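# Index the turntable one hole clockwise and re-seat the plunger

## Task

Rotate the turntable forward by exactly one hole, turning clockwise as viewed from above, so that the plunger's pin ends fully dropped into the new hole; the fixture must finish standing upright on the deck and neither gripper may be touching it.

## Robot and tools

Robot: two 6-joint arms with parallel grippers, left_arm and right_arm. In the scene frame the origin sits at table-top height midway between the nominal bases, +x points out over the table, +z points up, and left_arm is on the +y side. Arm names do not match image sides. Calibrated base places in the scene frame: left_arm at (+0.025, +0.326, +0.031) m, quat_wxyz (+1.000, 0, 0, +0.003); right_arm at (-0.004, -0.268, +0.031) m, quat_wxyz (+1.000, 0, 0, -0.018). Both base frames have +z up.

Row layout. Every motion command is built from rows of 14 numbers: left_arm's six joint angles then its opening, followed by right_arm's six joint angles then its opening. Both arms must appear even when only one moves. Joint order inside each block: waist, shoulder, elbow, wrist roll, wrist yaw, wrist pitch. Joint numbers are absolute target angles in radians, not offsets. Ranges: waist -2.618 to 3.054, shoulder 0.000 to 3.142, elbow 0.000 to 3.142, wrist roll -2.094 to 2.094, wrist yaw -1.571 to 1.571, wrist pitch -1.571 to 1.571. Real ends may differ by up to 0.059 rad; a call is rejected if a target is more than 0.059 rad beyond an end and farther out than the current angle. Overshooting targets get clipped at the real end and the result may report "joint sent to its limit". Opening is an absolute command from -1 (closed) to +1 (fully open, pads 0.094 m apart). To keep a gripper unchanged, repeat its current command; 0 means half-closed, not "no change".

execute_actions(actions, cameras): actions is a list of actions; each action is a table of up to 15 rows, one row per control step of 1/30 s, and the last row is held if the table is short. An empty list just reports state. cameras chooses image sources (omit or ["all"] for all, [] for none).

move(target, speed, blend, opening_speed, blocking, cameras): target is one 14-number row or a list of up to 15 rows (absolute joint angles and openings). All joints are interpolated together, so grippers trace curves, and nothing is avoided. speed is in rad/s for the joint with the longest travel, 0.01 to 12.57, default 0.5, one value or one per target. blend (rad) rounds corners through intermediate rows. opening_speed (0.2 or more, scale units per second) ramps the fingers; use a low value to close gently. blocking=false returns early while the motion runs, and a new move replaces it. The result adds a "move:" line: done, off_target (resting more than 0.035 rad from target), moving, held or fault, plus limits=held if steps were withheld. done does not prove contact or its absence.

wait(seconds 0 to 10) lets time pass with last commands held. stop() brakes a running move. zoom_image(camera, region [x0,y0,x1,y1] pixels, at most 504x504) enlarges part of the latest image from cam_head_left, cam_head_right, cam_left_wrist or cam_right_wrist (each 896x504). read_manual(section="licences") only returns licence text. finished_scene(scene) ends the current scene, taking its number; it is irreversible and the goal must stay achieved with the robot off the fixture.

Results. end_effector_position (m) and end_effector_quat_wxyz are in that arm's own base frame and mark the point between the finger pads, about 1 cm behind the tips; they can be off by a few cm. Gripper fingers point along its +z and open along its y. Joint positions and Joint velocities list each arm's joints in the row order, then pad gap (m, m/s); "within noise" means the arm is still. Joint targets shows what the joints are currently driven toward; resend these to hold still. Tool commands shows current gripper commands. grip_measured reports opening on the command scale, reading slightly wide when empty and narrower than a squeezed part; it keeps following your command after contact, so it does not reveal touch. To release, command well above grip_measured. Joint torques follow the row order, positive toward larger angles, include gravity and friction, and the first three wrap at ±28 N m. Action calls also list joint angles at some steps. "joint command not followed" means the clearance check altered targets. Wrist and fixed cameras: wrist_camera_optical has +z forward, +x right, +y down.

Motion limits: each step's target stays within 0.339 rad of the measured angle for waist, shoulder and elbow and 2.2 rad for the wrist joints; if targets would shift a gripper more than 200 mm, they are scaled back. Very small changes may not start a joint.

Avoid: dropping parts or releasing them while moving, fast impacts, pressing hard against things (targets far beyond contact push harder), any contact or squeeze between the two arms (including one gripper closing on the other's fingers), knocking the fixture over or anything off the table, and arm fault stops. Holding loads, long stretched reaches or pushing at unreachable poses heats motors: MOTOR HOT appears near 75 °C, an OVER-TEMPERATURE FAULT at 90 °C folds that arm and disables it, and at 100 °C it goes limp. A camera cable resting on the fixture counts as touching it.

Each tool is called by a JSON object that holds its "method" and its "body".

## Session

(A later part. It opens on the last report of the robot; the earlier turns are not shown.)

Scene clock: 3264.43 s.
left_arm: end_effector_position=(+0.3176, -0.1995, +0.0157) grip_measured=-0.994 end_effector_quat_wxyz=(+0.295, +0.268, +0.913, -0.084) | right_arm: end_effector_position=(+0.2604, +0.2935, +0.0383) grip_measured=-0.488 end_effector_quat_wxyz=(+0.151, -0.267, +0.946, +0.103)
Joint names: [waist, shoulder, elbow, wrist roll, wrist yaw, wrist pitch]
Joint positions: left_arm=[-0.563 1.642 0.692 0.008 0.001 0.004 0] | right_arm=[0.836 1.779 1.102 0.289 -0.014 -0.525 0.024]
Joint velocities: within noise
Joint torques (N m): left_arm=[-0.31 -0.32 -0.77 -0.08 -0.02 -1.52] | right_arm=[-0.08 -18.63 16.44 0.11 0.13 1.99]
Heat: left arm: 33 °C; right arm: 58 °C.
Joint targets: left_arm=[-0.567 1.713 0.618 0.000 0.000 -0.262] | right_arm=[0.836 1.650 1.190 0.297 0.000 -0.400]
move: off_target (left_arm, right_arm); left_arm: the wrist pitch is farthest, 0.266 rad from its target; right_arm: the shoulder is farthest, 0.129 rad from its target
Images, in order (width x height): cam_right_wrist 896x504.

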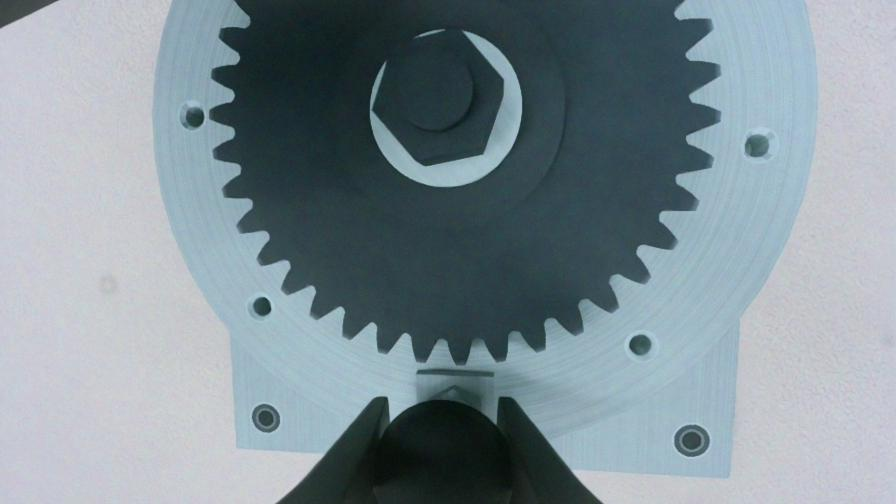

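{"method": "move", "body": {"target": [-0.567, 1.699, 0.604, 0, 0, -0.273, -1.0, 0.836, 1.65, 1.19, 0.297, 0, -0.40, -0.95], "speed": 0.2, "cameras": ["cam_right_wrist"]}}

Scene clock: 3276.77 s.
left_arm: end_effector_position=(+0.3150, -0.1980, +0.0156) grip_measured=-0.994 end_effector_quat_wxyz=(+0.295, +0.268, +0.913, -0.084) | right_arm: end_effector_position=(+0.2604, +0.2935, +0.0383) grip_measured=-0.488 end_effector_quat_wxyz=(+0.151, -0.267, +0.946, +0.103)
Joint names: [waist, shoulder, elbow, wrist roll, wrist yaw, wrist pitch]
Joint positions: left_arm=[-0.563 1.632 0.68 0.008 0.001 0.004 0] | right_arm=[0.836 1.779 1.102 0.289 -0.014 -0.525 0.024]
Joint velocities: within noise
Joint torques (N m): left_arm=[-0.35 -0.53 -0.98 -0.07 -0.01 -1.66] | right_arm=[-0.06 -18.65 16.49 0.11 0.12 1.98]
Heat: left arm: 33 °C; right arm: 60 °C.
Joint targets: left_arm=[-0.567 1.699 0.604 0.000 0.000 -0.273] | right_arm=[0.836 1.650 1.190 0.297 0.000 -0.400]
move: off_target (left_arm, right_arm); left_arm: the wrist pitch is farthest, 0.277 rad from its target; right_arm: the shoulder is farthest, 0.129 rad from its target
Images, in order (width x height): cam_right_wrist 896x504.

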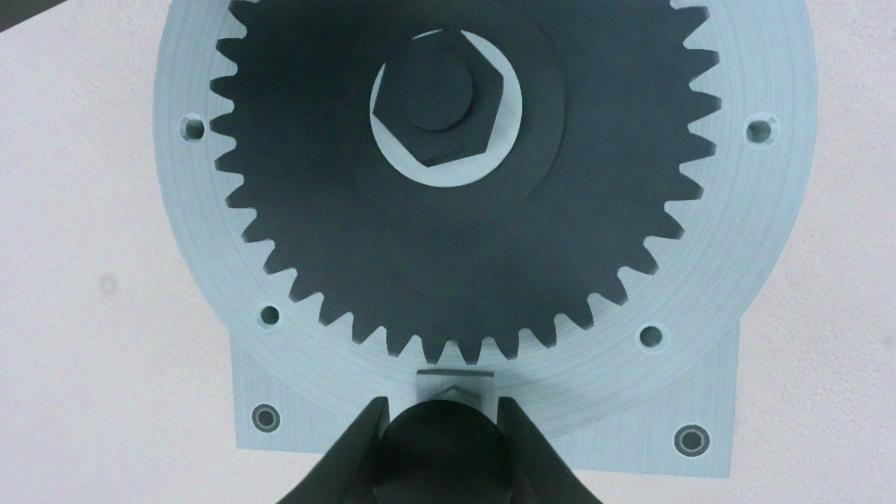

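{"method": "move", "body": {"target": [-0.567, 1.699, 0.604, 0, 0, -0.273, -1.0, 0.836, 1.81, 1.09, 0.297, 0, -0.53, -0.95], "speed": 0.2, "cameras": ["cam_right_wrist"]}}

Scene clock: 3285.37 s.
left_arm: end_effector_position=(+0.3150, -0.1980, +0.0156) grip_measured=-0.994 end_effector_quat_wxyz=(+0.295, +0.268, +0.913, -0.084) | right_arm: end_effector_position=(+0.2587, +0.2917, +0.0341) grip_measured=-0.488 end_effector_quat_wxyz=(+0.144, -0.267, +0.948, +0.099)
Joint names: [waist, shoulder, elbow, wrist roll, wrist yaw, wrist pitch]
Joint positions: left_arm=[-0.563 1.632 0.68 0.008 0.001 0.004 0] | right_arm=[0.836 1.788 1.101 0.289 -0.014 -0.532 0.024]
Joint velocities: within noise
Joint torques (N m): left_arm=[-0.31 -0.54 -1.02 -0.08 -0.02 -1.66] | right_arm=[-0.06 -6.68 6.68 0.11 0.12 0.85]
Heat: left arm: 33 °C; right arm: 60 °C.
Joint targets: left_arm=[-0.567 1.699 0.604 0.000 0.000 -0.273] | right_arm=[0.836 1.810 1.090 0.297 0.000 -0.530]
move: off_target (left_arm); left_arm: the wrist pitch is farthest, 0.277 rad from its target
Images, in order (width x height): cam_right_wrist 896x504.

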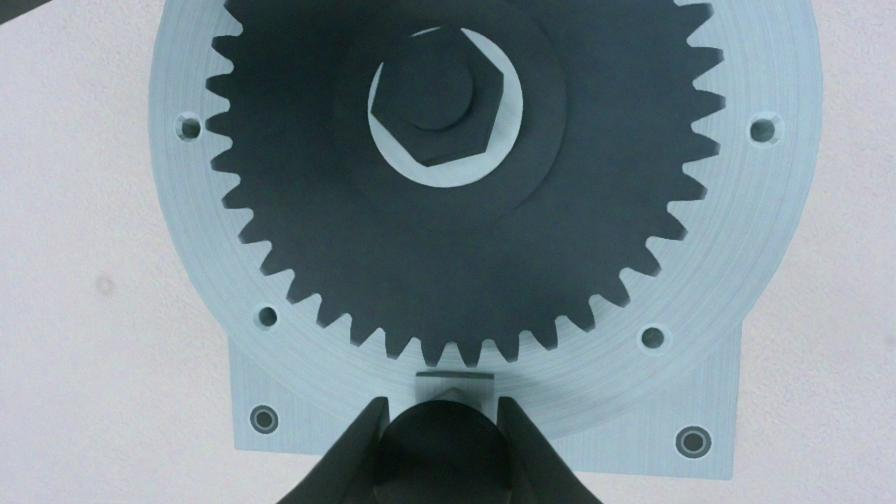

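{"method": "move", "body": {"target": [-0.567, 1.690, 0.595, 0, 0, -0.28, -1.0, 0.836, 1.81, 1.09, 0.297, 0, -0.53, -0.95], "speed": 0.2, "cameras": ["cam_right_wrist"]}}

Scene clock: 3297.90 s.
left_arm: end_effector_position=(+0.3146, -0.1977, +0.0156) grip_measured=-0.994 end_effector_quat_wxyz=(+0.296, +0.268, +0.913, -0.085) | right_arm: end_effector_position=(+0.2587, +0.2917, +0.0341) grip_measured=-0.488 end_effector_quat_wxyz=(+0.144, -0.267, +0.948, +0.099)
Joint names: [waist, shoulder, elbow, wrist roll, wrist yaw, wrist pitch]
Joint positions: left_arm=[-0.563 1.63 0.676 0.008 0.001 0.008 0] | right_arm=[0.836 1.788 1.101 0.289 -0.014 -0.532 0.024]
Joint velocities: within noise
Joint torques (N m): left_arm=[-0.31 -1.16 -1.4 -0.07 -0.01 -1.8] | right_arm=[-0.09 -6.67 6.71 0.11 0.12 0.84]
Heat: left arm: 32 °C; right arm: 55 °C.
Joint targets: left_arm=[-0.567 1.690 0.595 0.000 0.000 -0.280] | right_arm=[0.836 1.810 1.090 0.297 0.000 -0.530]
move: off_target (left_arm); left_arm: the wrist pitch is farthest, 0.288 rad from its target
Images, in order (width x height): cam_right_wrist 896x504.

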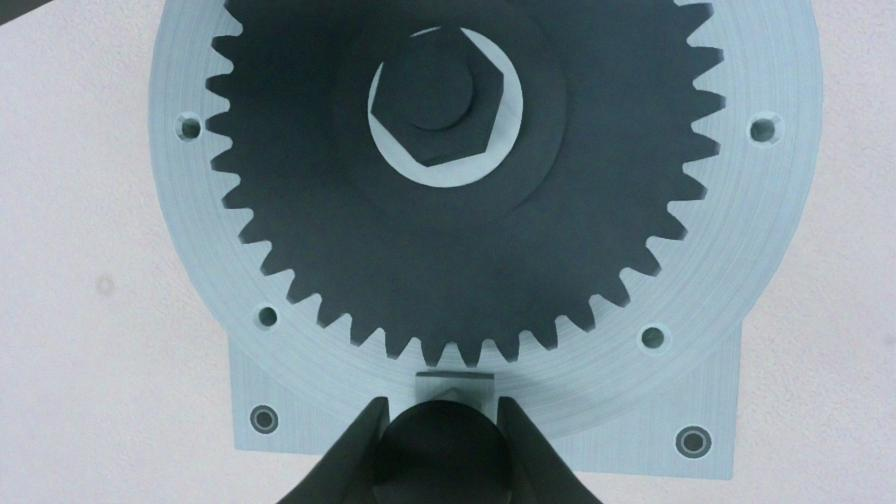

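{"method": "move", "body": {"target": [-0.567, 1.668, 0.572, 0, 0, -0.297, -1.0, 0.836, 1.81, 1.09, 0.297, 0, -0.53, -0.95], "speed": 0.1, "cameras": ["cam_right_wrist"]}}

Scene clock: 3304.40 s.
left_arm: end_effector_position=(+0.3094, -0.1944, +0.0155) grip_measured=-0.994 end_effector_quat_wxyz=(+0.295, +0.268, +0.913, -0.085) | right_arm: end_effector_position=(+0.2587, +0.2917, +0.0341) grip_measured=-0.488 end_effector_quat_wxyz=(+0.144, -0.267, +0.948, +0.099)
Joint names: [waist, shoulder, elbow, wrist roll, wrist yaw, wrist pitch]
Joint positions: left_arm=[-0.563 1.608 0.653 0.008 0.001 0.009 0] | right_arm=[0.836 1.788 1.101 0.289 -0.014 -0.532 0.024]
Joint velocities: within noise
Joint torques (N m): left_arm=[-0.34 -0.91 -1.37 -0.08 -0.01 -2] | right_arm=[-0.08 -6.67 6.71 0.12 0.11 0.85]
Heat: left arm: 32 °C; right arm: 54 °C.
Joint targets: left_arm=[-0.567 1.668 0.572 0.000 0.000 -0.297] | right_arm=[0.836 1.810 1.090 0.297 0.000 -0.530]
move: off_target (left_arm); left_arm: the wrist pitch is farthest, 0.306 rad from its target
Images, in order (width x height): cam_right_wrist 896x504.

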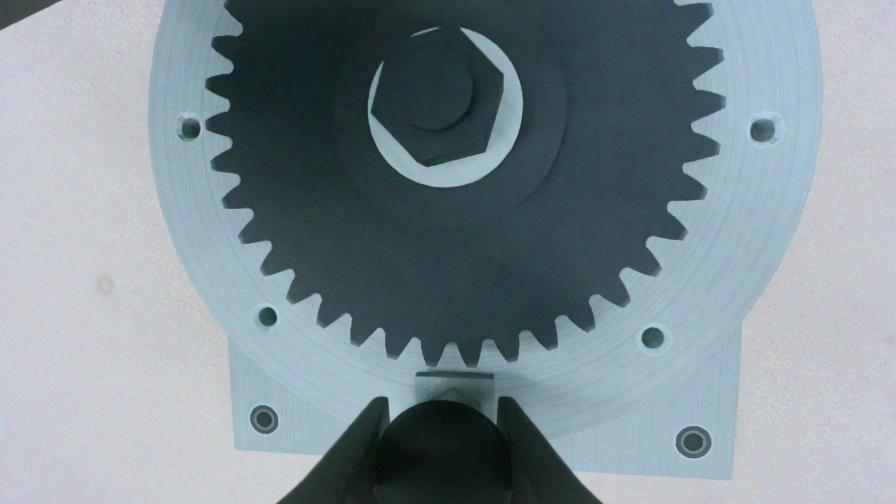

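{"method": "move", "body": {"target": [[-0.567, 1.6745, 0.5796, 0, 0, -0.292, -1.0, 0.836, 1.81, 1.09, 0.297, 0, -0.53, -0.95], [-0.567, 1.6745, 0.5796, 0, 0, -0.292, -1.0, 0.836, 1.65, 1.19, 0.297, 0, -0.40, -0.95]], "speed": 0.25, "cameras": ["cam_right_wrist"]}}

Scene clock: 3331.87 s.
left_arm: end_effector_position=(+0.3093, -0.1943, +0.0154) grip_measured=-0.994 end_effector_quat_wxyz=(+0.295, +0.268, +0.913, -0.085) | right_arm: end_effector_position=(+0.2604, +0.2935, +0.0384) grip_measured=-0.488 end_effector_quat_wxyz=(+0.152, -0.267, +0.946, +0.104)
Joint names: [waist, shoulder, elbow, wrist roll, wrist yaw, wrist pitch]
Joint positions: left_arm=[-0.563 1.608 0.653 0.008 0.001 0.008 0] | right_arm=[0.836 1.778 1.101 0.289 -0.014 -0.524 0.024]
Joint velocities: within noise
Joint torques (N m): left_arm=[-0.32 -0.31 -0.77 -0.07 0 -1.93] | right_arm=[-0.1 -18.63 16.54 0.11 0.12 1.97]
Heat: left arm: 32 °C; right arm: 51 °C.
Joint targets: left_arm=[-0.567 1.675 0.580 0.000 0.000 -0.292] | right_arm=[0.836 1.650 1.190 0.297 0.000 -0.400]
move: off_target (left_arm, right_arm); left_arm: the wrist pitch is farthest, 0.300 rad from its target; right_arm: the shoulder is farthest, 0.128 rad from its target
Images, in order (width x height): cam_right_wrist 896x504.

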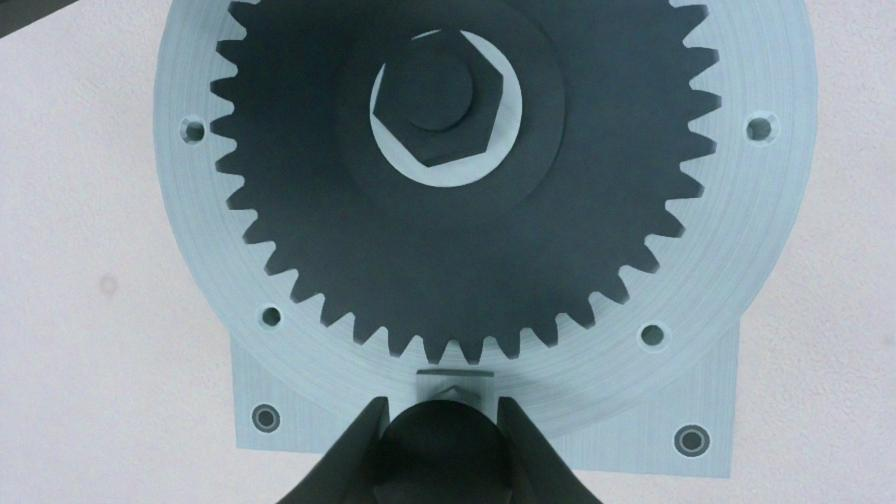

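{"method": "move", "body": {"target": [-0.567, 1.6745, 0.5796, 0, 0, -0.292, -1.0, 0.836, 1.81, 1.09, 0.297, 0, -0.53, -0.95], "speed": 0.2, "cameras": ["cam_right_wrist"]}}

Scene clock: 3337.20 s.
left_arm: end_effector_position=(+0.3078, -0.1935, +0.0143) grip_measured=-0.994 end_effector_quat_wxyz=(+0.291, +0.269, +0.914, -0.084) | right_arm: end_effector_position=(+0.2585, +0.2914, +0.0299) grip_measured=-0.488 end_effector_quat_wxyz=(+0.141, -0.268, +0.948, +0.097)
Joint names: [waist, shoulder, elbow, wrist roll, wrist yaw, wrist pitch]
Joint positions: left_arm=[-0.563 1.607 0.653 0.008 0.001 0 0] | right_arm=[0.836 1.799 1.099 0.289 -0.014 -0.526 0.024]
Joint velocities: within noise
Joint torques (N m): left_arm=[-0.34 -0.2 -0.72 -0.08 -0.02 -1.84] | right_arm=[-0.09 -7.53 6.83 0.11 0.12 0.78]
Heat: left arm: 32 °C; right arm: 54 °C.
Joint targets: left_arm=[-0.567 1.675 0.580 0.000 0.000 -0.292] | right_arm=[0.836 1.810 1.090 0.297 0.000 -0.530]
move: off_target (left_arm); left_arm: the wrist pitch is farthest, 0.292 rad from its target
Images, in order (width x height): cam_right_wrist 896x504.

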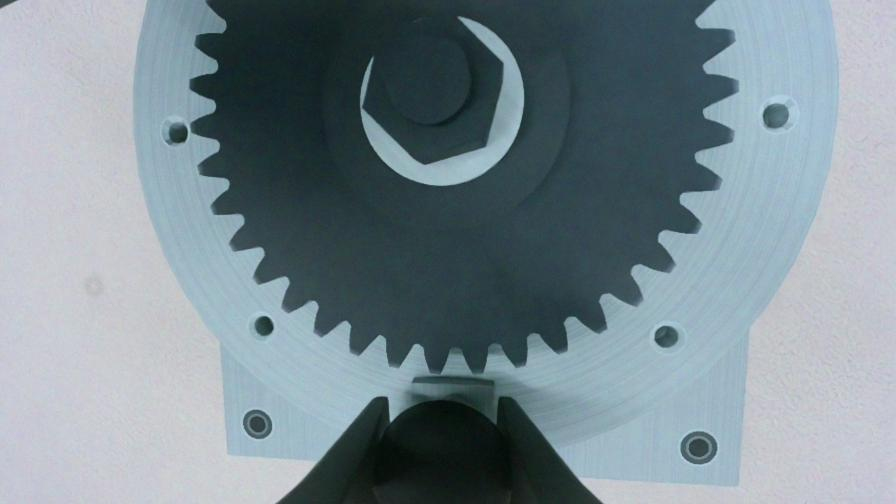

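{"method": "move", "body": {"target": [[-0.5, 1.55, 0.74, 0, 0, -0.13, -1.0, 0.836, 1.805, 1.093, 0.297, 0, -0.53, 0.1], [-0.3, 1.54, 0.6, 0, 0, 0.4, -1.0, 0.838, 1.63, 1.18, 0.297, 0, -0.74, 0.1], [0.0, 1.54, 0.19, 0, 0, 1.32, 1.0, 0.5, 1.5, 0.9, 0.15, 0, 0.2, 0.1], [0.0, 1.54, 0.19, 0, 0, 1.32, 1.0, -0.036, 1.53, 0.193, 0, 0, 1.24, 1.0]], "speed": 0.8, "cameras": ["cam_head_left"]}}

{"method": "zoom_image", "body": {"camera": "cam_head_left", "region": [380, 260, 500, 370]}}

Scene clock: 3394.47 s.
left_arm: end_effector_position=(+0.3757, -0.0015, +0.1415) grip_measured=+0.998 end_effector_quat_wxyz=(+0.687, +0.006, +0.727, +0.000) | right_arm: end_effector_position=(+0.3727, -0.0082, +0.1327) grip_measured=+0.998 end_effector_quat_wxyz=(+0.669, +0.012, +0.743, -0.004)
Joint names: [waist, shoulder, elbow, wrist roll, wrist yaw, wrist pitch]
Joint positions: left_arm=[-0.006 1.561 0.202 0.008 0.002 1.302 0.094] | right_arm=[-0.028 1.527 0.199 0.009 -0.007 1.223 0.094]
Joint velocities: within noise
Joint torques (N m): left_arm=[0.47 -6.5 2.67 -0.09 -0.03 2.42] | right_arm=[-0.81 -4.03 5.31 -0.07 0.07 1.92]
Heat: left arm: 34 °C; right arm: 49 °C.
Joint targets: left_arm=[0.000 1.540 0.190 0.000 0.000 1.320] | right_arm=[-0.036 1.530 0.193 0.000 0.000 1.240]
move: done
Images, in order (width x height): cam_head_left 896x504.

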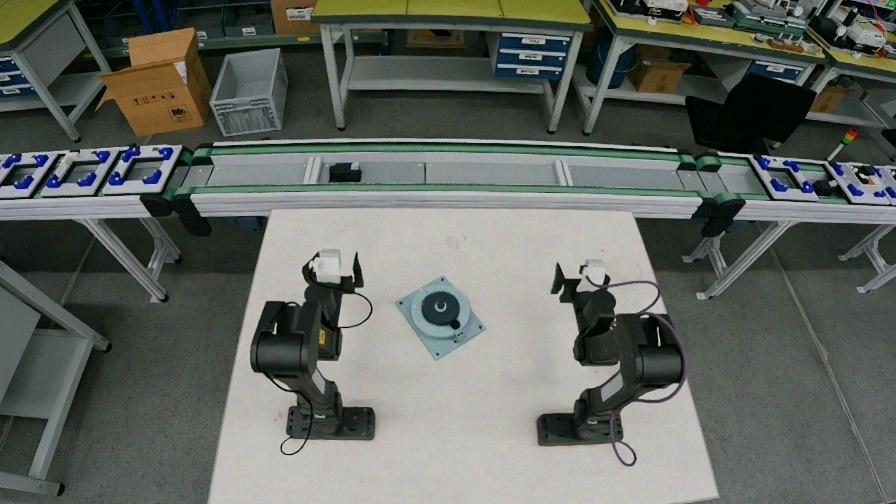

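Scaled by 4.200 from the camera's 896x504 image, which has a finer 1280x720 frame.

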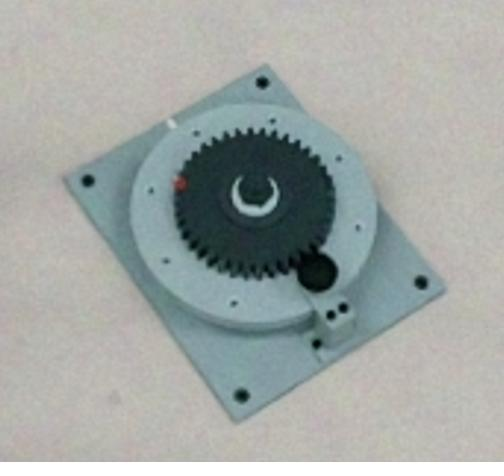

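{"method": "move", "body": {"target": [[-0.45, 1.55, 0.85, 0, 0, -0.15, -1.0, 0.5, 1.5, 0.9, 0.15, 0, 0.2, 0.1], [-0.57, 1.48, 0.70, 0, 0, -0.12, -1.0, 0.847, 1.672, 1.179, 0.255, 0, -0.737, 0.1]], "speed": 1.0, "blend": 0.2, "cameras": ["cam_right_wrist"]}}

{"method": "zoom_image", "body": {"camera": "cam_right_wrist", "region": [340, 200, 560, 420]}}

Scene clock: 3433.20 s.
left_arm: end_effector_position=(+0.3128, -0.1967, +0.0527) grip_measured=-0.994 end_effector_quat_wxyz=(+0.310, +0.267, +0.908, -0.089) | right_arm: end_effector_position=(+0.2434, +0.2768, +0.0810) grip_measured=+0.102 end_effector_quat_wxyz=(+0.143, -0.291, +0.942, +0.090)
Joint names: [waist, shoulder, elbow, wrist roll, wrist yaw, wrist pitch]
Joint positions: left_arm=[-0.564 1.508 0.714 0.008 0 -0.121 0] | right_arm=[0.844 1.657 1.152 0.245 -0.006 -0.726 0.052]
Joint velocities: within noise
Joint torques (N m): left_arm=[-0.53 -8.59 4.08 -0.08 -0.02 1.62] | right_arm=[0.24 -6.3 10.74 0.12 0.05 0.71]
Heat: left arm: 35 °C; right arm: 46 °C.
Joint targets: left_arm=[-0.570 1.480 0.700 0.000 0.000 -0.120] | right_arm=[0.847 1.672 1.179 0.255 0.000 -0.737]
move: done
Images, in order (width x height): cam_right_wrist 896x504.

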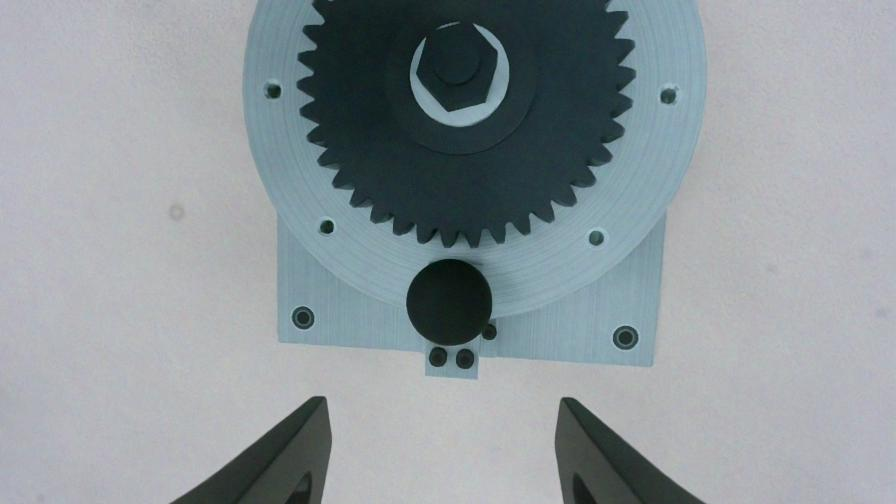

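Scaled by 2.291 from the camera's 896x504 image, which has a finer 1280x720 frame.

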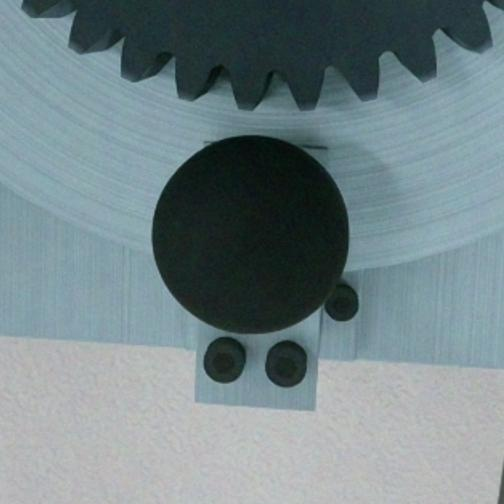

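{"method": "move", "body": {"target": [[-0.57, 1.48, 0.70, 0, 0, -0.12, -1.0, 0.845, 1.80, 1.085, 0.255, 0, -0.516, 0.1], [-0.57, 1.48, 0.70, 0, 0, -0.12, -1.0, 0.845, 1.80, 1.085, 0.255, 0, -0.516, -0.9]], "speed": 0.4, "opening_speed": 1.2, "cameras": ["cam_right_wrist"]}}

{"method": "move", "body": {"target": [[-0.57, 1.69, 0.603, 0, 0, -0.27, -1.0, 0.845, 1.72, 1.13, 0.255, 0, -0.46, -0.95], [-0.57, 1.69, 0.603, 0, 0, -0.27, -1.0, 0.845, 1.64, 1.18, 0.255, 0, -0.395, -0.95]], "speed": 0.4, "cameras": ["cam_right_wrist"]}}

{"method": "move", "body": {"target": [-0.57, 1.8234, 0.774, 0, 0, -0.0985, -1.0, 0.845, 1.64, 1.18, 0.255, 0, -0.395, -0.95], "speed": 0.25, "cameras": ["cam_right_wrist"]}}

Scene clock: 3455.03 s.
left_arm: end_effector_position=(+0.3128, -0.1968, +0.0528) grip_measured=-0.994 end_effector_quat_wxyz=(+0.310, +0.267, +0.908, -0.089) | right_arm: end_effector_position=(+0.2556, +0.2904, +0.0306) grip_measured=-0.486 end_effector_quat_wxyz=(+0.145, -0.290, +0.942, +0.091)
Joint names: [waist, shoulder, elbow, wrist roll, wrist yaw, wrist pitch]
Joint positions: left_arm=[-0.564 1.507 0.714 0.008 0 -0.121 0] | right_arm=[0.844 1.79 1.091 0.247 -0.006 -0.528 0.024]
Joint velocities: within noise
Joint torques (N m): left_arm=[-0.51 -8.59 4.04 -0.07 -0.01 1.62] | right_arm=[0.03 -7.5 7.16 0.1 0.04 0.92]
Heat: left arm: 34 °C; right arm: 46 °C.
Joint targets: left_arm=[-0.570 1.480 0.700 0.000 0.000 -0.120] | right_arm=[0.845 1.800 1.085 0.255 0.000 -0.516]
move: done
Images, in order (width x height): cam_right_wrist 896x504.

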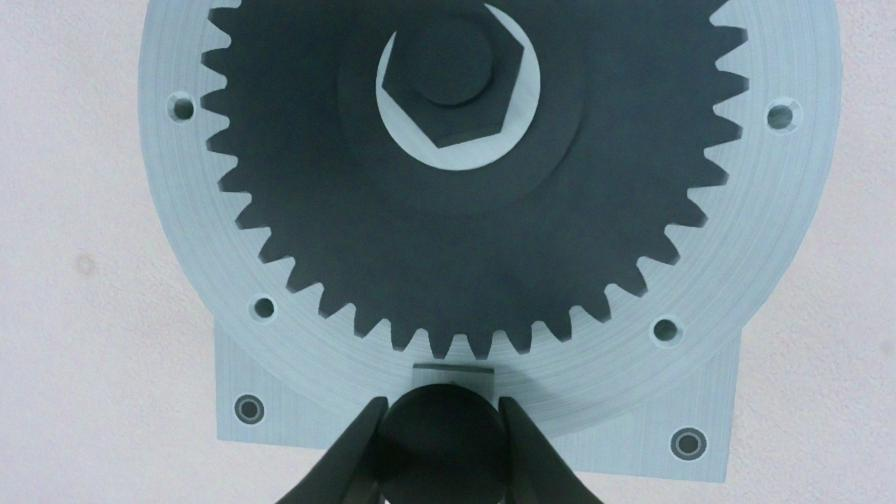

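Scene clock: 3456.47 s.
left_arm: end_effector_position=(+0.3094, -0.1927, +0.0155) grip_measured=-0.994 end_effector_quat_wxyz=(+0.285, +0.268, +0.917, -0.077) | right_arm: end_effector_position=(+0.2575, +0.2925, +0.0393) grip_measured=-0.486 end_effector_quat_wxyz=(+0.156, -0.289, +0.940, +0.098)
Joint names: [waist, shoulder, elbow, wrist roll, wrist yaw, wrist pitch]
Joint positions: left_arm=[-0.564 1.612 0.676 0.008 -0.009 -0.036 0] | right_arm=[0.844 1.767 1.091 0.248 -0.006 -0.525 0.024]
Joint velocities: within noise
Joint torques (N m): left_arm=[-0.53 0.75 -0.77 -0.09 0.08 -1.19] | right_arm=[0.06 -18.4 16.64 0.08 0.04 2.02]
Heat: left arm: 34 °C; right arm: 47 °C.
Joint targets: left_arm=[-0.570 1.690 0.603 0.000 0.000 -0.270] | right_arm=[0.845 1.640 1.180 0.255 0.000 -0.395]
move: off_target (left_arm, right_arm); left_arm: the wrist pitch is farthest, 0.234 rad from its target; right_arm: the wrist pitch is farthest, 0.130 rad from its target
Images, in order (width x height): cam_right_wrist 896x504.

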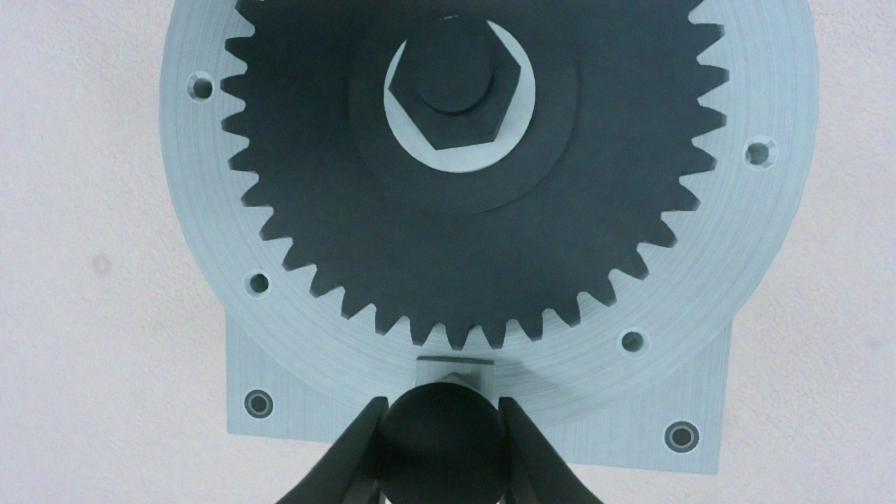

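Scene clock: 3457.53 s.
left_arm: end_effector_position=(+0.3534, -0.2216, +0.0201) grip_measured=-0.994 end_effector_quat_wxyz=(+0.322, +0.265, +0.904, -0.090) | right_arm: end_effector_position=(+0.2575, +0.2925, +0.0393) grip_measured=-0.486 end_effector_quat_wxyz=(+0.156, -0.289, +0.940, +0.098)
Joint names: [waist, shoulder, elbow, wrist roll, wrist yaw, wrist pitch]
Joint positions: left_arm=[-0.564 1.76 0.808 0.008 -0.004 0.063 0] | right_arm=[0.844 1.767 1.091 0.248 -0.006 -0.525 0.024]
Joint velocities: within noise
Joint torques (N m): left_arm=[-0.51 -2.25 2.21 -0.06 0.02 -0.2] | right_arm=[0.06 -18.39 16.55 0.11 0.04 2.02]
Heat: left arm: 34 °C; right arm: 48 °C.
Joint targets: left_arm=[-0.570 1.823 0.774 0.000 0.000 -0.099] | right_arm=[0.845 1.640 1.180 0.255 0.000 -0.395]
move: off_target (left_arm, right_arm); left_arm: the wrist pitch is farthest, 0.162 rad from its target; right_arm: the wrist pitch is farthest, 0.130 rad from its target
Images, in order (width x height): cam_right_wrist 896x504.

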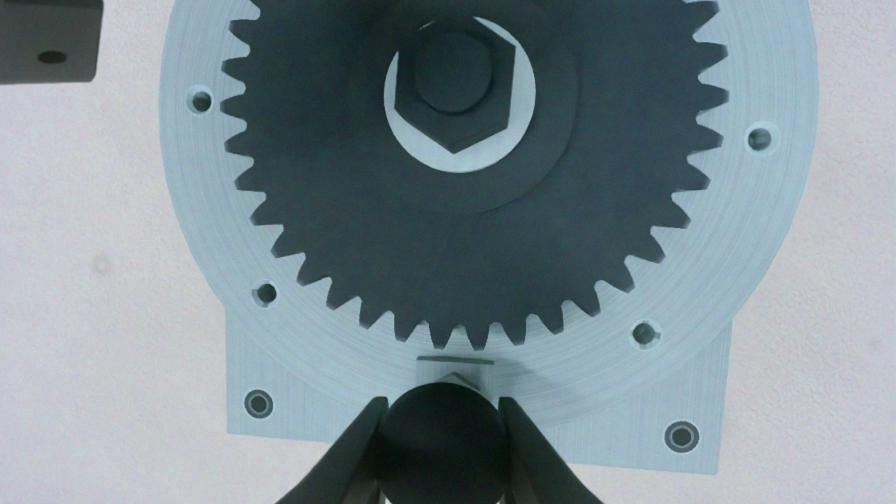

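{"method": "move", "body": {"target": [-0.57, 1.8354, 0.7395, 0, 0, -0.167, -1.0, 0.845, 1.64, 1.18, 0.255, 0, -0.395, -0.95], "speed": 0.2, "cameras": ["cam_right_wrist"]}}

Scene clock: 3494.37 s.
left_arm: end_effector_position=(+0.3524, -0.2212, +0.0186) grip_measured=-0.994 end_effector_quat_wxyz=(+0.320, +0.266, +0.905, -0.090) | right_arm: end_effector_position=(+0.2575, +0.2925, +0.0393) grip_measured=-0.486 end_effector_quat_wxyz=(+0.156, -0.289, +0.940, +0.098)
Joint names: [waist, shoulder, elbow, wrist roll, wrist yaw, wrist pitch]
Joint positions: left_arm=[-0.564 1.762 0.805 0.008 -0.003 0.063 0] | right_arm=[0.844 1.767 1.091 0.248 -0.006 -0.525 0.024]
Joint velocities: within noise
Joint torques (N m): left_arm=[-0.51 -1.25 -0.16 -0.07 0.02 -1.02] | right_arm=[0.06 -18.37 16.61 0.07 0.03 2.01]
Heat: left arm: 32 °C; right arm: 66 °C.
Joint targets: left_arm=[-0.570 1.835 0.739 0.000 0.000 -0.167] | right_arm=[0.845 1.640 1.180 0.255 0.000 -0.395]
move: off_target (left_arm, right_arm); left_arm: the wrist pitch is farthest, 0.230 rad from its target; right_arm: the wrist pitch is farthest, 0.130 rad from its target
Images, in order (width x height): cam_right_wrist 896x504.

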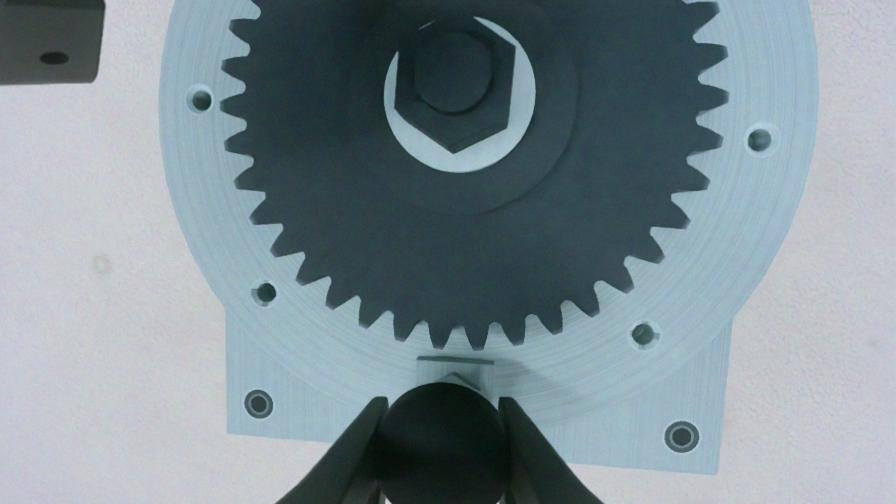

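{"method": "move", "body": {"target": [-0.57, 1.820, 0.724, 0, 0, -0.18, -1.0, 0.845, 1.64, 1.18, 0.255, 0, -0.395, -0.95], "speed": 0.2, "cameras": ["cam_right_wrist"]}}

Scene clock: 3502.30 s.
left_arm: end_effector_position=(+0.3506, -0.2200, +0.0179) grip_measured=-0.994 end_effector_quat_wxyz=(+0.321, +0.265, +0.905, -0.090) | right_arm: end_effector_position=(+0.2575, +0.2925, +0.0393) grip_measured=-0.486 end_effector_quat_wxyz=(+0.156, -0.289, +0.940, +0.098)
Joint names: [waist, shoulder, elbow, wrist roll, wrist yaw, wrist pitch]
Joint positions: left_arm=[-0.564 1.756 0.794 0.008 -0.003 0.071 0] | right_arm=[0.844 1.767 1.091 0.248 -0.006 -0.525 0.024]
Joint velocities: within noise
Joint torques (N m): left_arm=[-0.51 -2.11 -0.51 -0.08 0.03 -1.27] | right_arm=[0.06 -18.41 16.58 0.09 0.04 2.01]
Heat: left arm: 31 °C; right arm: 67 °C.
Joint targets: left_arm=[-0.570 1.820 0.724 0.000 0.000 -0.180] | right_arm=[0.845 1.640 1.180 0.255 0.000 -0.395]
move: off_target (left_arm, right_arm); left_arm: the wrist pitch is farthest, 0.251 rad from its target; right_arm: the wrist pitch is farthest, 0.130 rad from its target
Images, in order (width x height): cam_right_wrist 896x504.

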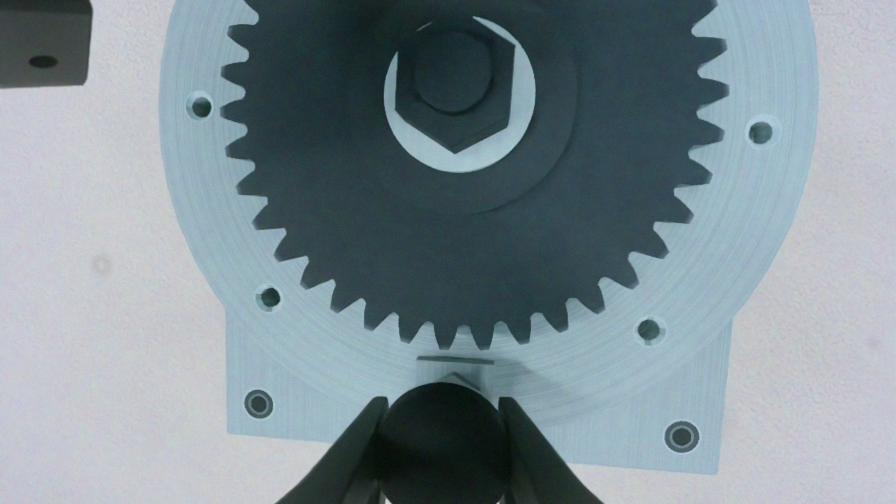

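{"method": "move", "body": {"target": [-0.57, 1.799, 0.703, 0, 0, -0.197, -1.0, 0.845, 1.64, 1.18, 0.255, 0, -0.395, -0.95], "speed": 0.2, "cameras": ["cam_right_wrist"]}}

Scene clock: 3519.97 s.
left_arm: end_effector_position=(+0.3458, -0.2169, +0.0180) grip_measured=-0.994 end_effector_quat_wxyz=(+0.320, +0.266, +0.905, -0.090) | right_arm: end_effector_position=(+0.2575, +0.2925, +0.0393) grip_measured=-0.486 end_effector_quat_wxyz=(+0.156, -0.289, +0.940, +0.098)
Joint names: [waist, shoulder, elbow, wrist roll, wrist yaw, wrist pitch]
Joint positions: left_arm=[-0.564 1.737 0.772 0.008 -0.003 0.072 0] | right_arm=[0.844 1.767 1.091 0.248 -0.006 -0.525 0.024]
Joint velocities: within noise
Joint torques (N m): left_arm=[-0.53 -2.07 -0.44 -0.07 0.03 -1.49] | right_arm=[0.08 -18.35 16.58 0.09 0.05 2.03]
Heat: left arm: 31 °C; right arm: 70 °C.
Joint targets: left_arm=[-0.570 1.799 0.703 0.000 0.000 -0.197] | right_arm=[0.845 1.640 1.180 0.255 0.000 -0.395]
move: off_target (left_arm, right_arm); left_arm: the wrist pitch is farthest, 0.269 rad from its target; right_arm: the wrist pitch is farthest, 0.130 rad from its target
Images, in order (width x height): cam_right_wrist 896x504.

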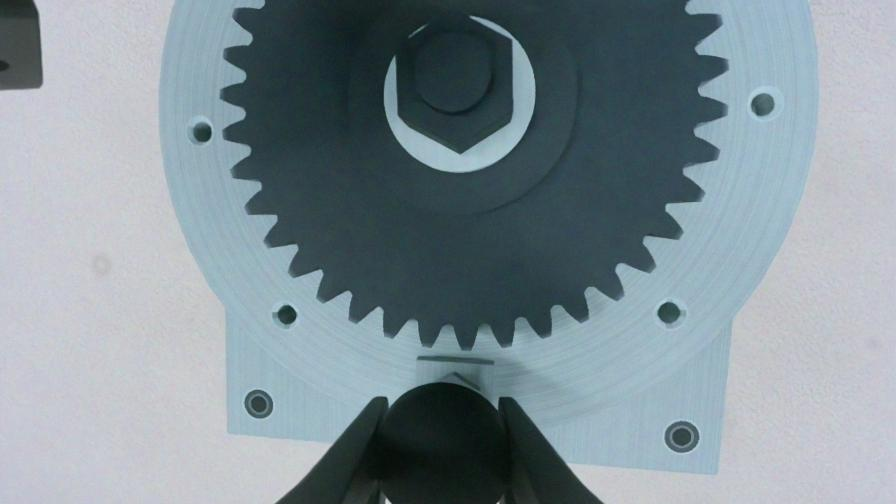

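{"method": "move", "body": {"target": [-0.57, 1.8145, 0.7605, 0, 0, -0.1185, -1.0, 0.845, 1.64, 1.18, 0.255, 0, -0.395, -0.95], "speed": 0.2, "cameras": ["cam_right_wrist"]}}

Scene clock: 3531.00 s.
left_arm: end_effector_position=(+0.3507, -0.2205, +0.0201) grip_measured=-0.994 end_effector_quat_wxyz=(+0.323, +0.266, +0.904, -0.092) | right_arm: end_effector_position=(+0.2575, +0.2925, +0.0393) grip_measured=-0.486 end_effector_quat_wxyz=(+0.156, -0.289, +0.940, +0.098)
Joint names: [waist, shoulder, elbow, wrist roll, wrist yaw, wrist pitch]
Joint positions: left_arm=[-0.564 1.75 0.793 0.008 -0.001 0.071 0] | right_arm=[0.844 1.767 1.091 0.248 -0.006 -0.525 0.024]
Joint velocities: within noise
Joint torques (N m): left_arm=[-0.5 -2 2.32 -0.07 0 -0.53] | right_arm=[0.03 -18.37 16.64 0.08 0.04 2.02]
Heat: left arm: 31 °C; right arm: 71 °C.
Joint targets: left_arm=[-0.570 1.815 0.761 0.000 0.000 -0.118] | right_arm=[0.845 1.640 1.180 0.255 0.000 -0.395]
move: off_target (left_arm, right_arm); left_arm: the wrist pitch is farthest, 0.189 rad from its target; right_arm: the wrist pitch is farthest, 0.130 rad from its target
Images, in order (width x height): cam_right_wrist 896x504.

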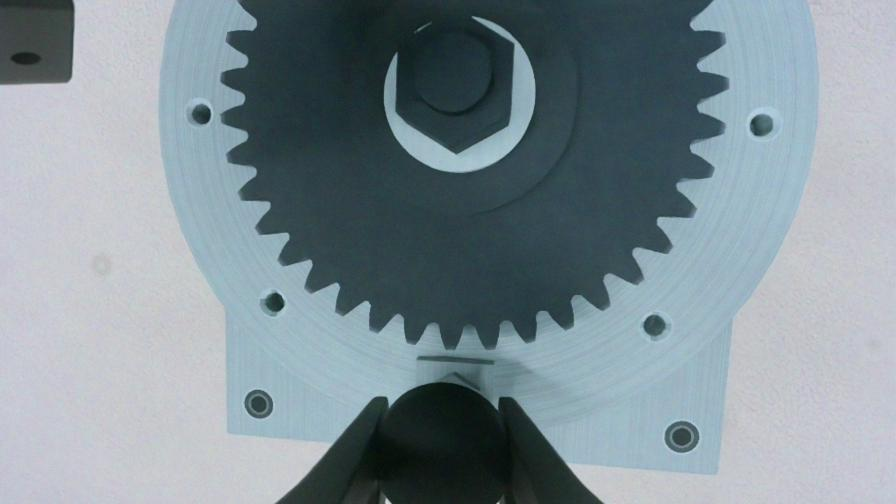

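{"method": "move", "body": {"target": [-0.57, 1.8145, 0.7605, 0, 0, -0.1185, -1.0, 0.845, 1.80, 1.083, 0.255, 0, -0.52, -0.95], "speed": 0.25, "cameras": ["cam_right_wrist"]}}

Scene clock: 3536.57 s.
left_arm: end_effector_position=(+0.3505, -0.2203, +0.0198) grip_measured=-0.994 end_effector_quat_wxyz=(+0.322, +0.266, +0.904, -0.092) | right_arm: end_effector_position=(+0.2558, +0.2906, +0.0333) grip_measured=-0.486 end_effector_quat_wxyz=(+0.147, -0.289, +0.941, +0.093)
Joint names: [waist, shoulder, elbow, wrist roll, wrist yaw, wrist pitch]
Joint positions: left_arm=[-0.564 1.75 0.793 0.008 -0.001 0.069 0] | right_arm=[0.844 1.782 1.091 0.249 -0.006 -0.53 0.024]
Joint velocities: within noise
Joint torques (N m): left_arm=[-0.5 -2.03 2.35 -0.08 0 -0.52] | right_arm=[0.05 -6.83 6.97 0.08 0.04 0.92]
Heat: left arm: 31 °C; right arm: 70 °C.
Joint targets: left_arm=[-0.570 1.815 0.761 0.000 0.000 -0.119] | right_arm=[0.845 1.800 1.083 0.255 0.000 -0.520]
move: off_target (left_arm); left_arm: the wrist pitch is farthest, 0.188 rad from its target
Images, in order (width x height): cam_right_wrist 896x504.

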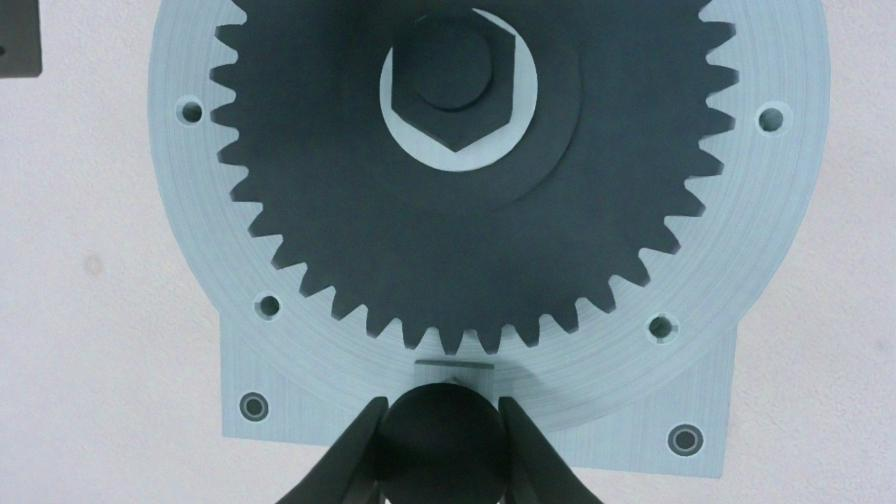

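{"method": "move", "body": {"target": [[-0.52, 1.72, 0.80, 0, 0, 0.02, -1.0, 0.845, 1.80, 1.083, 0.255, 0, -0.52, -0.95], [-0.48, 1.66, 0.82, 0, 0, -0.06, -1.0, 0.845, 1.80, 1.083, 0.255, 0, -0.52, -0.95]], "speed": 0.25, "cameras": ["cam_right_wrist"]}}

Scene clock: 3551.17 s.
left_arm: end_effector_position=(+0.3523, -0.1857, +0.0276) grip_measured=-0.994 end_effector_quat_wxyz=(+0.302, +0.232, +0.921, -0.076) | right_arm: end_effector_position=(+0.2556, +0.2904, +0.0309) grip_measured=-0.486 end_effector_quat_wxyz=(+0.145, -0.289, +0.942, +0.092)
Joint names: [waist, shoulder, elbow, wrist roll, wrist yaw, wrist pitch]
Joint positions: left_arm=[-0.485 1.687 0.796 0.007 0.006 -0.047 0] | right_arm=[0.844 1.788 1.089 0.249 -0.006 -0.527 0.024]
Joint velocities: within noise
Joint torques (N m): left_arm=[0.35 -10.09 6.67 -0.07 -0.07 1.41] | right_arm=[0.09 -7.38 7.09 0.09 0.04 0.89]
Heat: left arm: 31 °C; right arm: 60 °C.
Joint targets: left_arm=[-0.480 1.660 0.820 0.000 0.000 -0.060] | right_arm=[0.845 1.800 1.083 0.255 0.000 -0.520]
move: done
Images, in order (width x height): cam_right_wrist 896x504.

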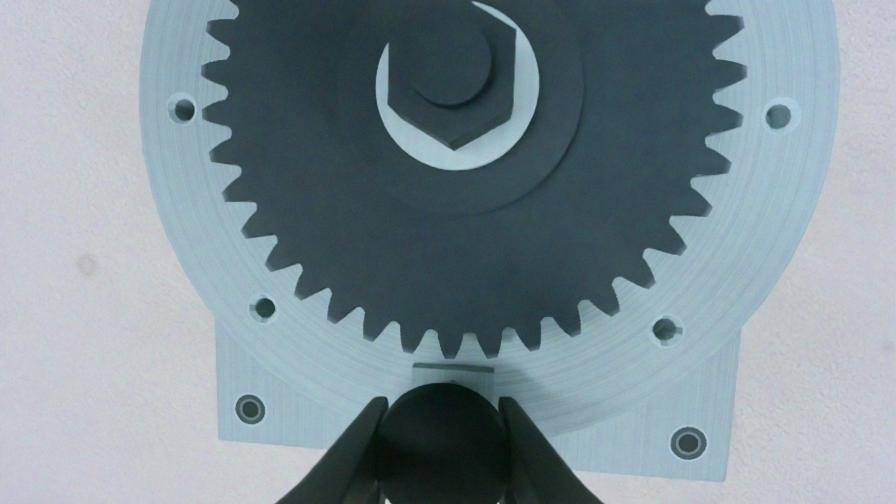

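{"method": "move", "body": {"target": [[-0.3, 1.54, 0.6, 0, 0, 0.4, -1.0, 0.845, 1.80, 1.083, 0.255, 0, -0.52, 0.1], [-0.3, 1.54, 0.6, 0, 0, 0.4, -1.0, 0.847, 1.63, 1.18, 0.255, 0, -0.74, 0.1]], "speed": 0.6, "cameras": ["cam_right_wrist"]}}

{"method": "zoom_image", "body": {"camera": "cam_right_wrist", "region": [340, 200, 560, 420]}}

Scene clock: 3602.67 s.
left_arm: end_effector_position=(+0.3995, -0.1250, +0.0826) grip_measured=-0.994 end_effector_quat_wxyz=(+0.472, +0.137, +0.868, -0.072) | right_arm: end_effector_position=(+0.2468, +0.2805, +0.0930) grip_measured=+0.098 end_effector_quat_wxyz=(+0.156, -0.289, +0.939, +0.098)
Joint names: [waist, shoulder, elbow, wrist roll, wrist yaw, wrist pitch]
Joint positions: left_arm=[-0.304 1.567 0.614 0.007 0.004 0.379 0] | right_arm=[0.844 1.639 1.169 0.249 -0.006 -0.73 0.052]
Joint velocities: within noise
Joint torques (N m): left_arm=[0.28 -8.99 3.84 -0.08 -0.06 2.28] | right_arm=[0.24 -7.98 9.29 0.09 0.04 0.75]
Heat: left arm: 35 °C; right arm: 52 °C.
Joint targets: left_arm=[-0.300 1.540 0.600 0.000 0.000 0.400] | right_arm=[0.847 1.630 1.180 0.255 0.000 -0.740]
move: done
Images, in order (width x height): cam_right_wrist 896x504.

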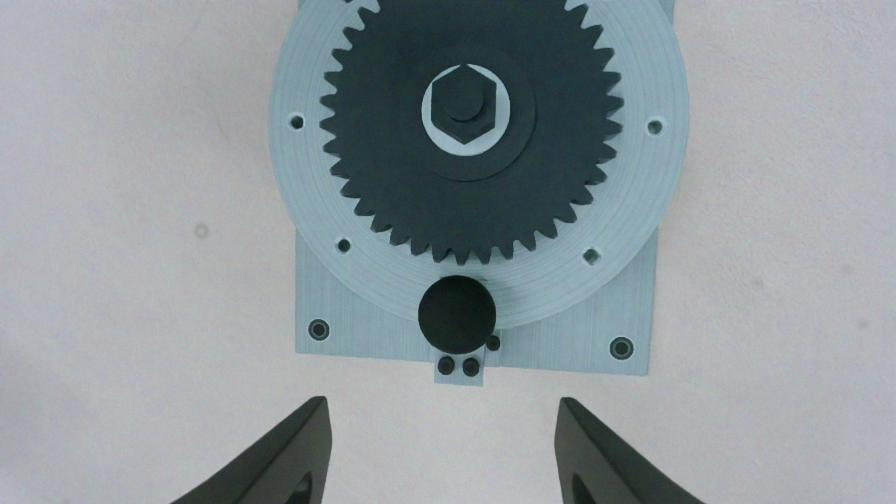

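Scaled by 2.291 from the camera's 896x504 image, which has a finer 1280x720 frame.

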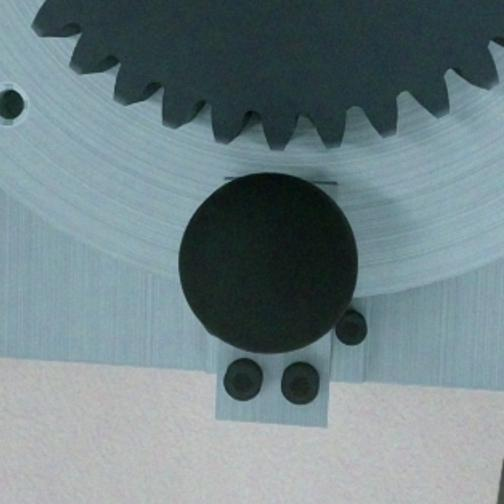

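{"method": "move", "body": {"target": [[-0.3, 1.54, 0.7, 0.3, 0, 0.3, 0.1, 0.5, 1.5, 0.9, 0.15, 0, 0.2, 0.1], [-0.5, 1.6, 1.2, 0.8, 0, -0.3, 0.1, -0.036, 1.53, 0.193, 0, 0, 1.24, 1.0], [-0.885, 1.642, 1.166, 1.7, 0, -0.757, 0.1, -0.036, 1.53, 0.193, 0, 0, 1.24, 1.0]], "speed": 0.7, "cameras": ["cam_left_wrist"]}}

{"method": "zoom_image", "body": {"camera": "cam_left_wrist", "region": [340, 200, 560, 420]}}

Scene clock: 3635.47 s.
left_arm: end_effector_position=(+0.2377, -0.2876, +0.0973) grip_measured=+0.099 end_effector_quat_wxyz=(+0.173, +0.943, +0.275, +0.075) | right_arm: end_effector_position=(+0.3727, -0.0086, +0.1336) grip_measured=+0.998 end_effector_quat_wxyz=(+0.670, +0.012, +0.742, -0.005)
Joint names: [waist, shoulder, elbow, wrist roll, wrist yaw, wrist pitch]
Joint positions: left_arm=[-0.883 1.627 1.171 1.69 -0.001 -0.735 0.052] | right_arm=[-0.028 1.525 0.199 0.009 -0.005 1.223 0.094]
Joint velocities: within noise
Joint torques (N m): left_arm=[-0.14 -6.12 5 0.14 0.02 0.88] | right_arm=[-0.83 -3.82 5.33 -0.06 0.03 1.92]
Heat: left arm: 33 °C; right arm: 49 °C.
Joint targets: left_arm=[-0.885 1.642 1.166 1.700 0.000 -0.757] | right_arm=[-0.036 1.530 0.193 0.000 0.000 1.240]
move: done
Images, in order (width x height): cam_left_wrist 896x504.

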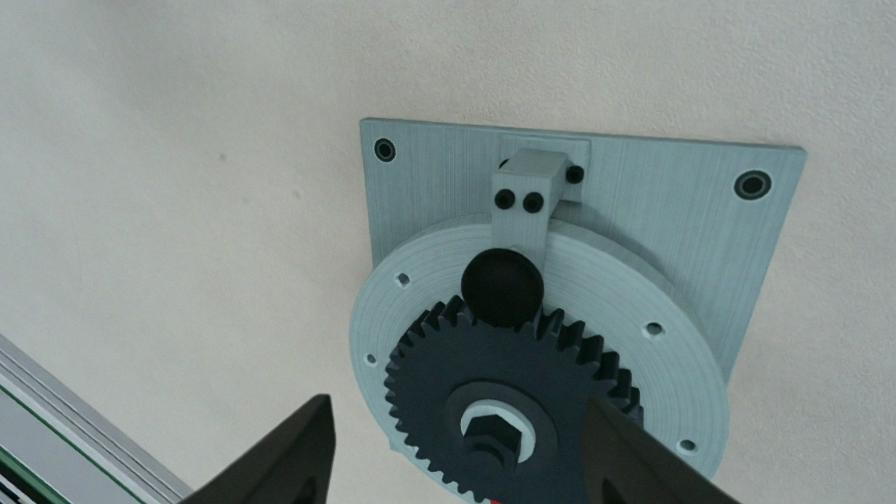

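Scaled by 2.291 from the camera's 896x504 image, which has a finer 1280x720 frame.

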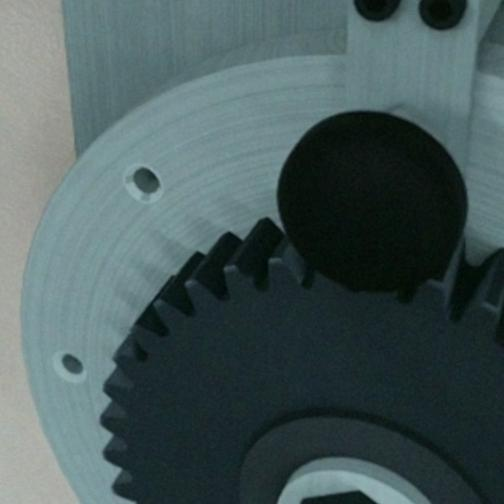

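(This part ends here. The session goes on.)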